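# Fit two printed parts onto jig pins, or press CALL

## Task

A customer is waiting for this kit. Seat both loose printed parts on their matching pins in the jig, arranged as the drawing shows. If the kit is one that ought not to be assembled, do not assemble it: instead press the blue CALL button fully down from above with a closed gripper, keep it down for one second, and make no contact with any kit part, the jig or the drawing. If the kit is fine, do not touch CALL.

## Robot and tools

Robot: two arms, left_arm and right_arm, each with six revolute joints and a two-finger parallel gripper. Scene frame: origin at table-top height midway between the nominal arm bases, +x out over the table, +y toward left_arm, +z up. Arm names do not match left/right in the images. Calibrated bases: left_arm at (-0.002, +0.290, +0.024) m, right_arm at (+0.046, -0.252, 0) m, both nearly unrotated.

Joint order, used in every command row and every per-joint list in results: shoulder (joint2), elbow (joint3), waist (joint1), wrist pitch (joint4), wrist yaw (joint5), wrist roll (joint6). Stated ranges in rad: shoulder 0 to 3.142, elbow 0 to 3.019, waist -2.880 to 2.880, wrist pitch -1.693 to 1.571, wrist yaw -1.571 to 1.571, wrist roll -2.094 to 2.094. Real limits can differ by up to 0.084 rad.

Command row: always 14 numbers in [-1, 1], left_arm first (six joint numbers then its opening), then right_arm the same way, even if one arm stays still. Joint numbers are offsets, not poses: they are added to the Joint targets reported at the start of the action (not to the previous row). Scale: 1.0 equals 2.811 rad for shoulder and waist, 2.53 for elbow, 2.575 for wrist pitch, 8.12 for wrist yaw, 9.528 for wrist roll. So 0 for all six joints of an arm means hold its current targets. The seventh number per arm is an absolute gripper opening: +1 fully open (about 0.094 m pad gap), -1 closed. Sending 0 there commands half open, so to leave a gripper alone repeat its present command.

Tools:
- execute_actions(actions, cameras): actions is a list of actions; each action is a table of up to 15 rows, one per 1/30 s step; a short table repeats its last row to fill 15 steps. An action that would push a joint more than 0.084 rad beyond its range is rejected for both arms; a malformed action rejects the whole call. An empty actions list returns state and, by default, all camera images.
- move(target, speed, blend, opening_speed, grip_force, blocking, cameras): target is one 14-number row, or a list of up to 15 rows; every row is an offset from the same starting Joint targets, not chained. speed is the top speed in rad/s of the joint with farthest to go (0.01 to 12.57, default 0.5), one value or one per target. blend rounds corners in rad (0 = stop at each target). opening_speed sets how fast openings change, per second on the -1..+1 scale, at least 0.2. grip_force is newtons per finger pad, 10 to 50, one value or one per arm; it persists; lower values close slowly. blocking=false returns after 0.5 s while the move continues. Joints move together, so grippers follow curves, and nothing is avoided automatically.
- wait(seconds 0 to 10): holds the last command, letting a running move continue.
- stop(): brakes a running move; braking needs distance.
- zoom_image(camera, region [x0, y0, x1, y1] in pixels, at most 504 by 504): closer look at the latest image from cam_high, cam_low, cam_over, cam_left_wrist or cam_right_wrist.
- read_manual(section "licences"): licence text only.
- finished_scene(scene 1): ends the scene permanently; the result must hold without the robot.

Results: end_effector_position (m) and end_effector_quat_wxyz are given in each arm's own base frame; the position is the point between the finger pads, roughly 1 cm behind the tips; fingers point along gripper +z and close along its y axis. Reported positions can be a few cm off, more at long reach. Joint positions and Joint velocities list the six joints then the pad gap (m). Joint targets is what the next offsets are added from. "joint sent to its limit" means a joint was clamped at its end. "joint command not followed" means the clearance check altered targets. move adds a line: done, off_target (resting more than 0.035 rad off), moving, held or fault, plus limits=held if steps were withheld. grip_measured is the opening on the command scale; grip_effort_nm is gripper motor effort (negative closing), not pad force. Joint torques are in Joint positions order, positive toward larger angles; numbers 2 and 4 wrap at ±28 N m. MOTOR HOT warns of heating; an OVER-TEMPERATURE FAULT drops that arm for 30-60 s or more. Fixed cameras are calibrated in the scene frame, wrist cameras in their arm's base frame; all may be slightly off.

Motion notes: large offsets take several actions because each joint target can only lead its measured angle by a bounded amount, and the gripper may not be sent over 110 mm from where it is. Small offsets may not start moving the joint. To stop an arm pressing on something, command targets back past its measured positions. The scene keeps running while you think.

Avoid: dropping parts or releasing them while moving, fast impacts, hard pushes on the jig or table, any contact between the two arms (including one gripper closing on the other's fingers), letting anything leave the table, and holding loads or outstretched poses long enough to overheat. Close slowly on parts that might crush.

Each tool is called by a JSON object that holds its "method" and its "body", one argument or row to a line.

## Session

{"method": "execute_actions", "body": {
  "actions": []
}}

Scene clock: 0.00 s.
left_arm: end_effector_position=(+0.6948, +0.0339, +0.3604) grip_measured=+1.000 grip_effort_nm=n/a end_effector_quat_wxyz=(+0.506, +0.554, +0.615, -0.243) | right_arm: end_effector_position=(+0.8892, -0.1232, +0.3455) grip_measured=+1.000 grip_effort_nm=n/a end_effector_quat_wxyz=(+0.608, -0.057, +0.790, -0.048)
Joint names: [shoulder, elbow, waist, wrist pitch, wrist yaw, wrist roll]
Joint positions: left_arm=[2.075 2.252 0.282 -1.486 1.177 1.575 0.094] | right_arm=[2.121 2.1 -0.167 -0.241 -0.155 -0.192 0.094]
Joint velocities: within noise
Joint torques (N m): no reading
Heat: left arm: hottest elbow 33 °C; right arm: hottest waist 36 °C.
Joint targets: left_arm=[2.078 2.276 0.282 -1.484 1.177 1.575] | right_arm=[2.134 2.122 -0.167 -0.238 -0.155 -0.192]
Tool commands: left_gripper/opening=+1.0 right_gripper/opening=+1.0

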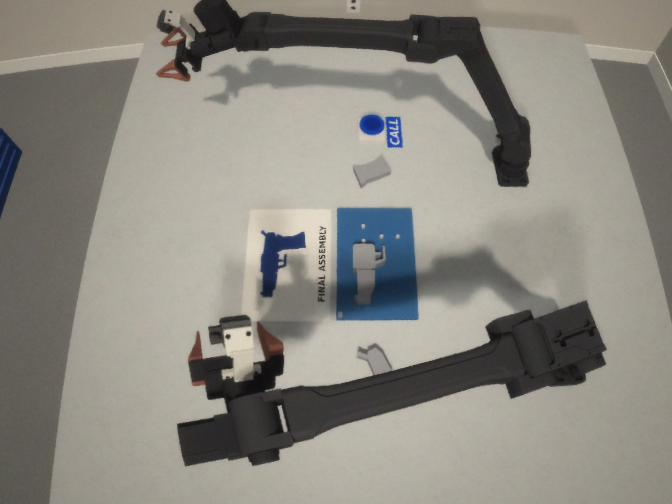

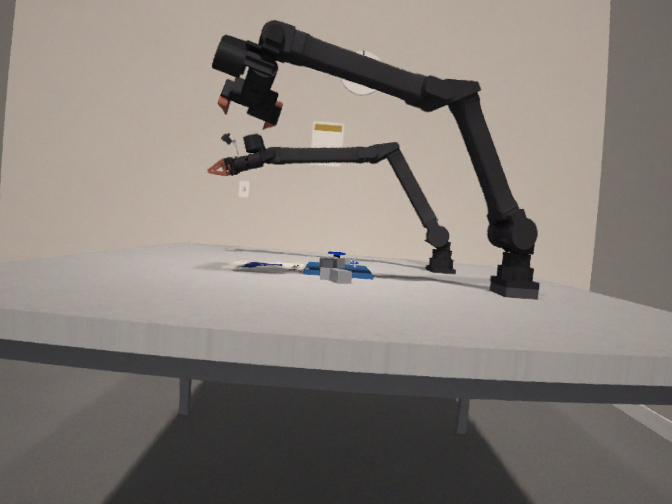

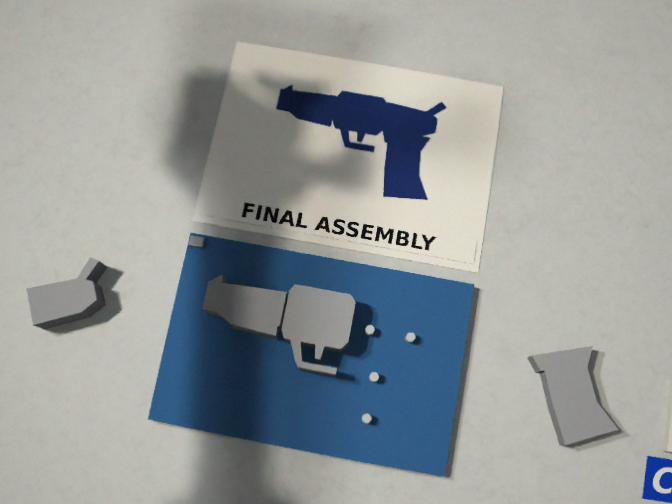

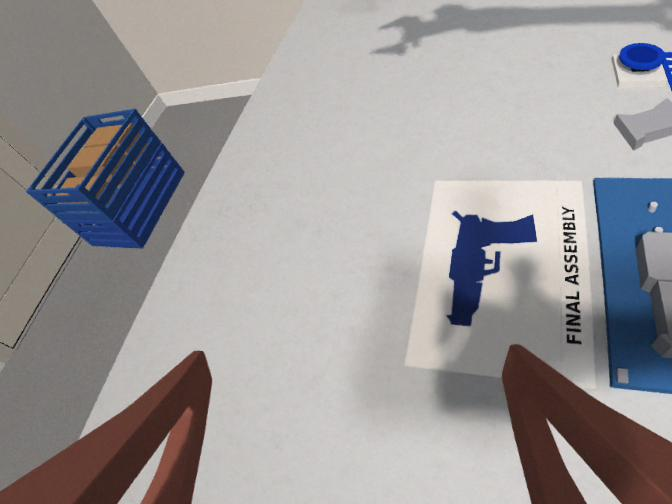

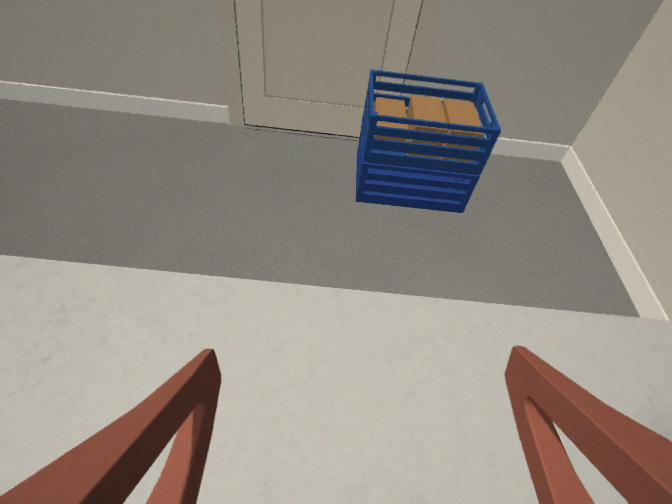

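{"method": "zoom_image", "body": {
  "camera": "cam_over",
  "region": [140, 30, 510, 300]
}}

{"method": "zoom_image", "body": {
  "camera": "cam_high",
  "region": [320, 90, 440, 200]
}}

Scaled by 1.362.

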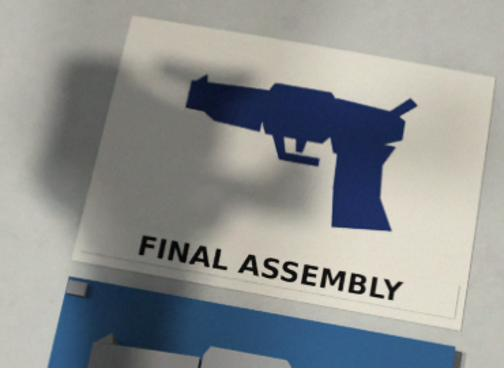

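Scaled by 4.200.

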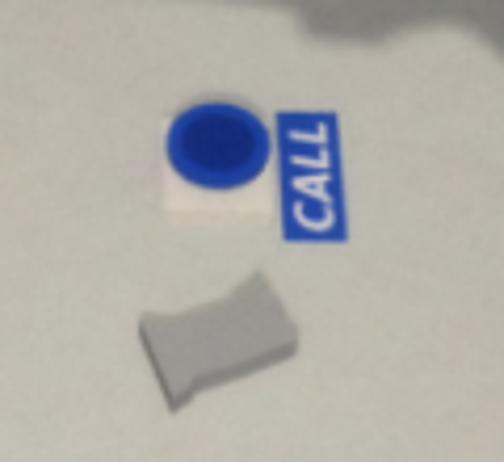

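{"method": "move", "body": {
  "target": [0,0,0,0,0,0,1,-0.254,-0.4012,-0.0388,-0.3961,0.0191,0.0202,-1],
  "speed": 0.9,
  "cameras": ["cam_high","cam_low","cam_right_wrist"]
}}

Scene clock: 40.13 s.
left_arm: end_effector_position=(+0.6948, +0.0339, +0.3604) grip_measured=+1.000 grip_effort_nm=0.00 end_effector_quat_wxyz=(+0.506, +0.554, +0.615, -0.243) | right_arm: end_effector_position=(+0.3839, -0.1035, +0.1471) grip_measured=-0.980 grip_effort_nm=-1.07 end_effector_quat_wxyz=(+0.002, +0.126, +0.992, +0.001)
Joint names: [shoulder, elbow, waist, wrist pitch, wrist yaw, wrist roll]
Joint positions: left_arm=[2.075 2.252 0.282 -1.486 1.177 1.575 0.094] | right_arm=[1.426 1.106 -0.263 -1.248 -0.002 -0.012 0.001]
Joint torques (N m): left_arm=[-20.07 12.86 2.49 1.03 0.59 0.04] | right_arm=[-13.27 8.55 -2.14 -0.17 0.13 0.17]
Heat: left arm: hottest elbow 41 °C; right arm: hottest shoulder 40 °C.
Joint targets: left_arm=[2.078 2.276 0.282 -1.484 1.177 1.575] | right_arm=[1.420 1.107 -0.276 -1.258 0.000 0.000]
move: done
camera_calibration:
cam_right_wrist: T_world_to_cam=[[-0.26637, -0.963757, -0.0148455, 0.0119458], [-0.823335, 0.219497, 0.523393, 0.301904], [-0.501165, 0.151639, -0.851962, 0.453226], [0, 0, 0, 1]] pos_world=[0.478891, -0.123481, 0.228294]
Images, in order (width x height): cam_high 672x504, cam_low 672x504, cam_right_wrist 672x504.

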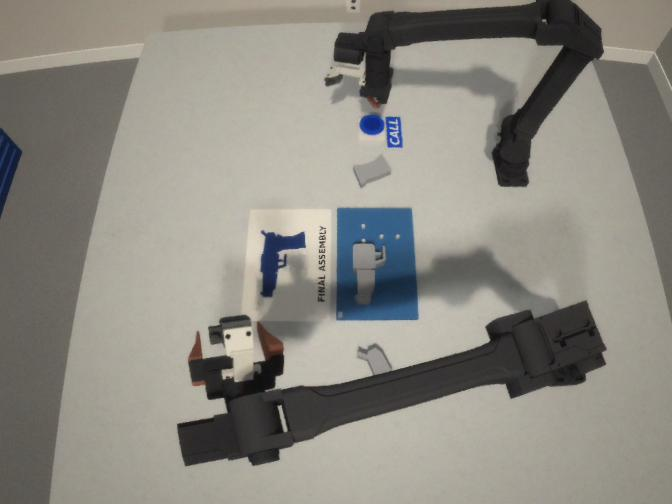

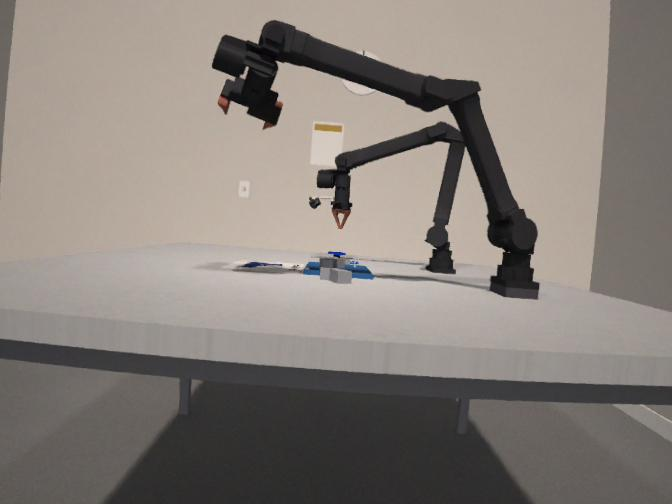

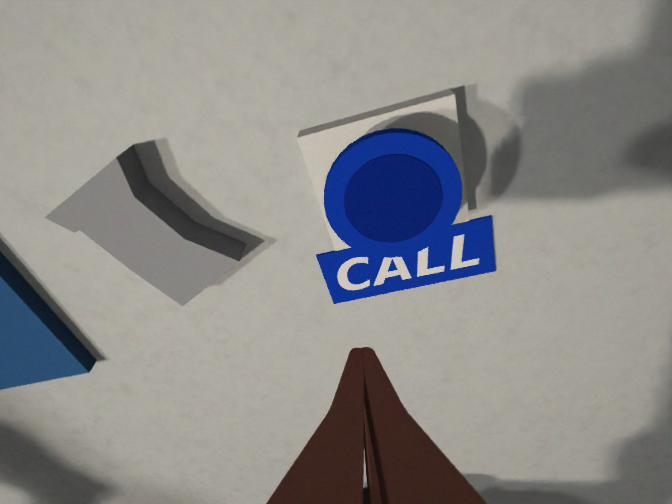

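{"method": "move", "body": {
  "target": [
    [0,0,0,0,0,0,1,0.04877,-0.03648,-0.01284,0.08924,0,0,-1],
    [0,0,0,0,0,0,1,0.06542,-0.05115,-0.01284,0.12183,0,0,-1]
  ],
  "speed": [0.4, 0.09],
  "cameras": ["cam_low","cam_right_wrist","cam_high"]
}}

Scene clock: 60.60 s.
left_arm: end_effector_position=(+0.6948, +0.0339, +0.3604) grip_measured=+1.000 grip_effort_nm=0.00 end_effector_quat_wxyz=(+0.506, +0.554, +0.615, -0.243) | right_arm: end_effector_position=(+0.3974, -0.1226, +0.0523) grip_measured=-0.980 grip_effort_nm=-1.07 end_effector_quat_wxyz=(+0.015, +0.144, +0.990, -0.001)
Joint names: [shoulder, elbow, waist, wrist pitch, wrist yaw, wrist roll]
Joint positions: left_arm=[2.075 2.252 0.282 -1.486 1.177 1.575 0.094] | right_arm=[1.569 0.989 -0.299 -0.961 -0.002 -0.011 0.001]
Joint torques (N m): left_arm=[-20.37 12.72 2.2 0.88 0.64 0.03] | right_arm=[-11.16 6.65 -2.08 1.16 0.08 0.15]
Heat: left arm: hottest elbow 43 °C; right arm: hottest waist 36 °C.
Joint targets: left_arm=[2.078 2.276 0.282 -1.484 1.177 1.575] | right_arm=[1.604 0.978 -0.312 -0.944 0.000 0.001]
move: done
camera_calibration:
cam_right_wrist: T_world_to_cam=[[-0.301057, -0.953487, -0.0150379, 0.0108074], [-0.827835, 0.253491, 0.500431, 0.373988], [-0.473343, 0.163107, -0.865646, 0.37322], [0, 0, 0, 1]] pos_world=[0.489515, -0.145373, 0.136084]
Images, in order (width x height): cam_high 672x504, cam_low 672x504, cam_right_wrist 672x504.

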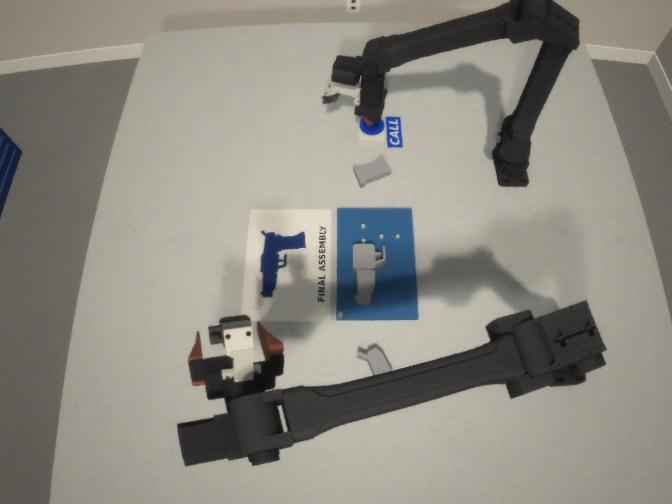

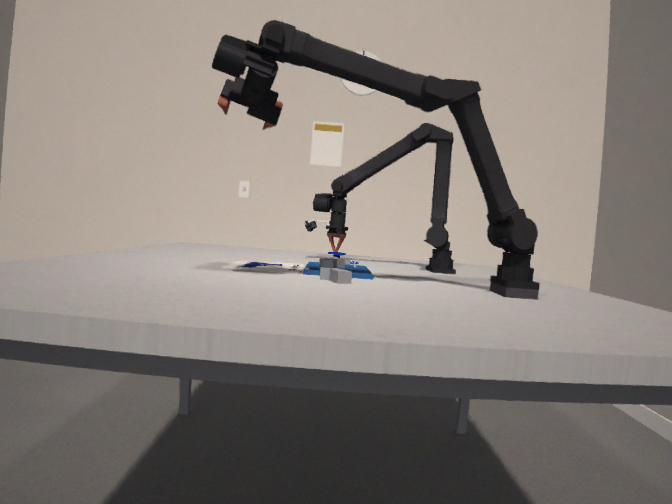

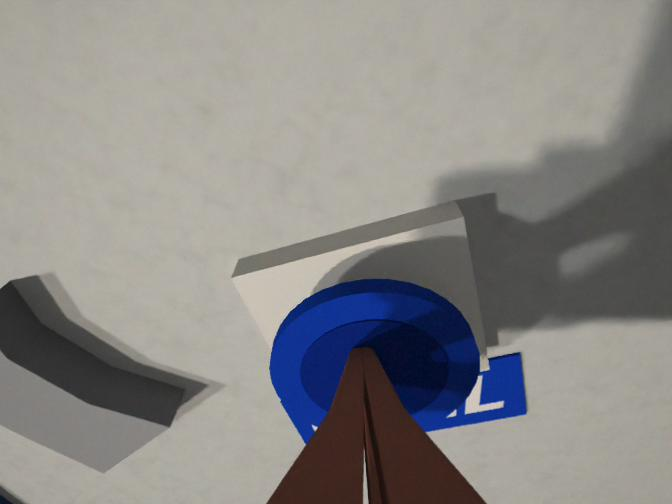

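{"method": "move", "body": {
  "target": [0,0,0,0,0,0,1,0.0178,-0.0119,0,0.031,0,0,-1],
  "speed": 0.1,
  "cameras": ["cam_low","cam_right_wrist"]
}}

Scene clock: 65.07 s.
left_arm: end_effector_position=(+0.6948, +0.0339, +0.3604) grip_measured=+1.000 grip_effort_nm=0.00 end_effector_quat_wxyz=(+0.506, +0.554, +0.615, -0.243) | right_arm: end_effector_position=(+0.4069, -0.1255, +0.0463) grip_measured=-0.980 grip_effort_nm=-1.07 end_effector_quat_wxyz=(+0.038, +0.144, +0.989, -0.005)
Joint names: [shoulder, elbow, waist, wrist pitch, wrist yaw, wrist roll]
Joint positions: left_arm=[2.075 2.252 0.282 -1.486 1.177 1.575 0.094] | right_arm=[1.575 0.976 -0.299 -0.894 -0.002 -0.011 0.001]
Joint torques (N m): left_arm=[-20.42 12.45 1.9 0.91 0.6 -0.02] | right_arm=[-7.3 5.18 -2.61 1.76 0.09 0.16]
Heat: left arm: hottest elbow 43 °C; right arm: hottest waist 36 °C.
Joint targets: left_arm=[2.078 2.276 0.282 -1.484 1.177 1.575] | right_arm=[1.654 0.947 -0.312 -0.864 0.000 0.001]
move: off_target (right_arm); right_arm: the shoulder is farthest, 0.079 rad from its target
camera_calibration:
cam_right_wrist: T_world_to_cam=[[-0.300358, -0.953704, -0.0152813, 0.0105028], [-0.849675, 0.260247, 0.458611, 0.397292], [-0.433402, 0.150732, -0.888506, 0.356224], [0, 0, 0, 1]] pos_world=[0.495112, -0.147072, 0.134465]
Images, in order (width x height): cam_low 672x504, cam_right_wrist 672x504.

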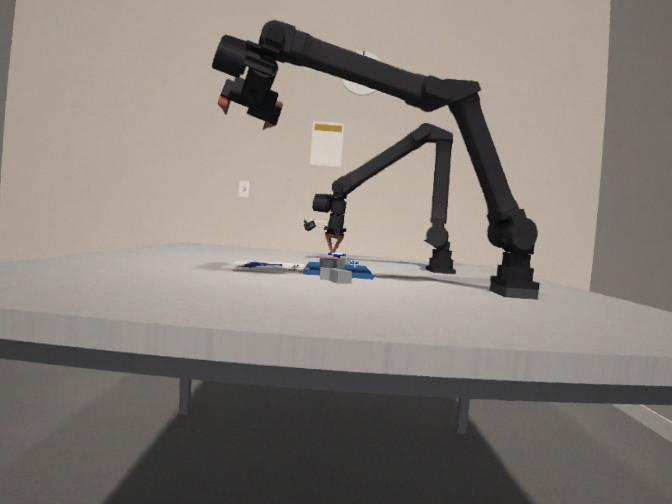

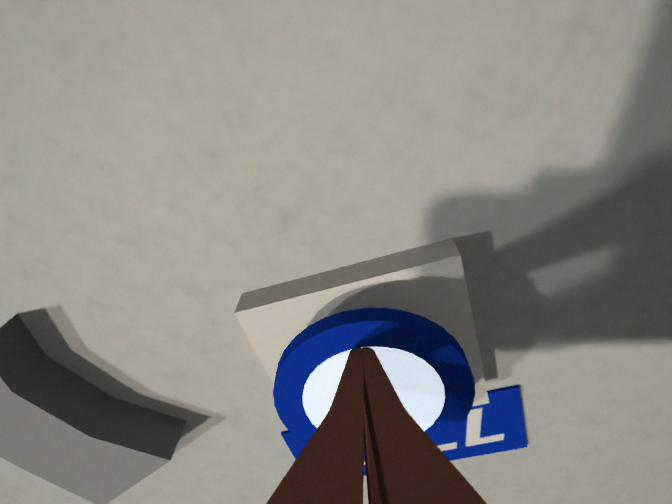

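{"method": "wait", "body": {
  "seconds": 0.8
}}

{"method": "move", "body": {
  "target": [
    [0,0,0,0,0,0,1,-0.0344,0.0268,0,-0.0637,0,0,-1],
    [0,0,0,0,0,0,1,-0.0832,0.0632,0,-0.153,0,0,-1]
  ],
  "speed": [0.15, 0.4],
  "blend": [0.02, 0],
  "cameras": ["cam_right_wrist"]
}}

Scene clock: 72.37 s.
left_arm: end_effector_position=(+0.6948, +0.0339, +0.3604) grip_measured=+1.000 grip_effort_nm=0.00 end_effector_quat_wxyz=(+0.506, +0.554, +0.615, -0.243) | right_arm: end_effector_position=(+0.4069, -0.1255, +0.0463) grip_measured=-0.980 grip_effort_nm=-1.07 end_effector_quat_wxyz=(+0.038, +0.144, +0.989, -0.005)
Joint names: [shoulder, elbow, waist, wrist pitch, wrist yaw, wrist roll]
Joint positions: left_arm=[2.075 2.252 0.282 -1.486 1.177 1.575 0.094] | right_arm=[1.575 0.976 -0.299 -0.894 -0.002 -0.011 0.001]
Joint torques (N m): left_arm=[-19.55 12.44 1.79 0.87 0.64 0.04] | right_arm=[-7.12 5.04 -2.67 1.89 0.13 0.15]
Heat: left arm: hottest elbow 44 °C; right arm: hottest waist 36 °C.
Joint targets: left_arm=[2.078 2.276 0.282 -1.484 1.177 1.575] | right_arm=[1.654 0.947 -0.312 -0.864 0.000 0.001]
Tool commands: left_gripper/opening=+1.0 right_gripper/opening=-1.0
wait: 0.80 s; at rest from the start

Scene clock: 74.47 s.
left_arm: end_effector_position=(+0.6948, +0.0339, +0.3604) grip_measured=+1.000 grip_effort_nm=0.00 end_effector_quat_wxyz=(+0.506, +0.554, +0.615, -0.243) | right_arm: end_effector_position=(+0.3680, -0.1135, +0.1372) grip_measured=-0.980 grip_effort_nm=-1.07 end_effector_quat_wxyz=(-0.011, +0.144, +0.990, +0.003)
Joint names: [shoulder, elbow, waist, wrist pitch, wrist yaw, wrist roll]
Joint positions: left_arm=[2.075 2.252 0.282 -1.486 1.177 1.575 0.094] | right_arm=[1.419 1.072 -0.299 -1.247 -0.002 -0.011 0.001]
Joint torques (N m): left_arm=[-20.42 12.68 1.96 0.73 0.67 0.07] | right_arm=[-11.4 11.33 -2.08 -0.34 0.11 0.15]
Heat: left arm: hottest elbow 44 °C; right arm: hottest waist 36 °C.
Joint targets: left_arm=[2.078 2.276 0.282 -1.484 1.177 1.575] | right_arm=[1.420 1.107 -0.312 -1.258 0.000 0.001]
move: done
camera_calibration:
cam_right_wrist: T_world_to_cam=[[-0.301771, -0.953268, -0.0146645, 0.012138], [-0.801141, 0.245215, 0.545933, 0.287906], [-0.516824, 0.176495, -0.837701, 0.445032], [0, 0, 0, 1]] pos_world=[0.46432, -0.137574, 0.215804]
Images, in order (width x height): cam_right_wrist 672x504.

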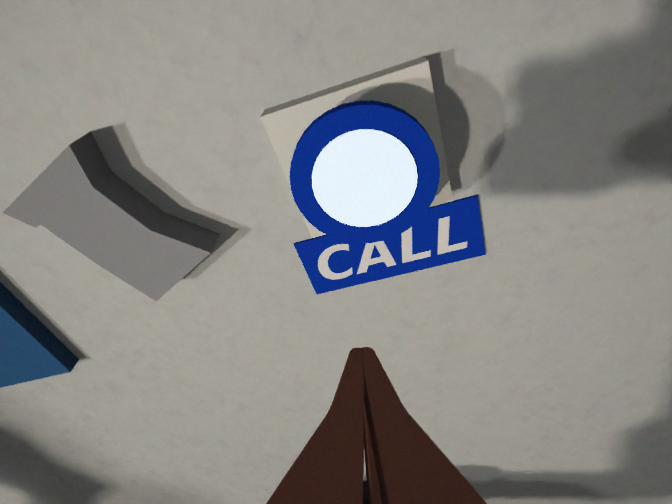

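Latched lit.

{"method": "finished_scene", "body": {

}}

The scene is finished: the task was done.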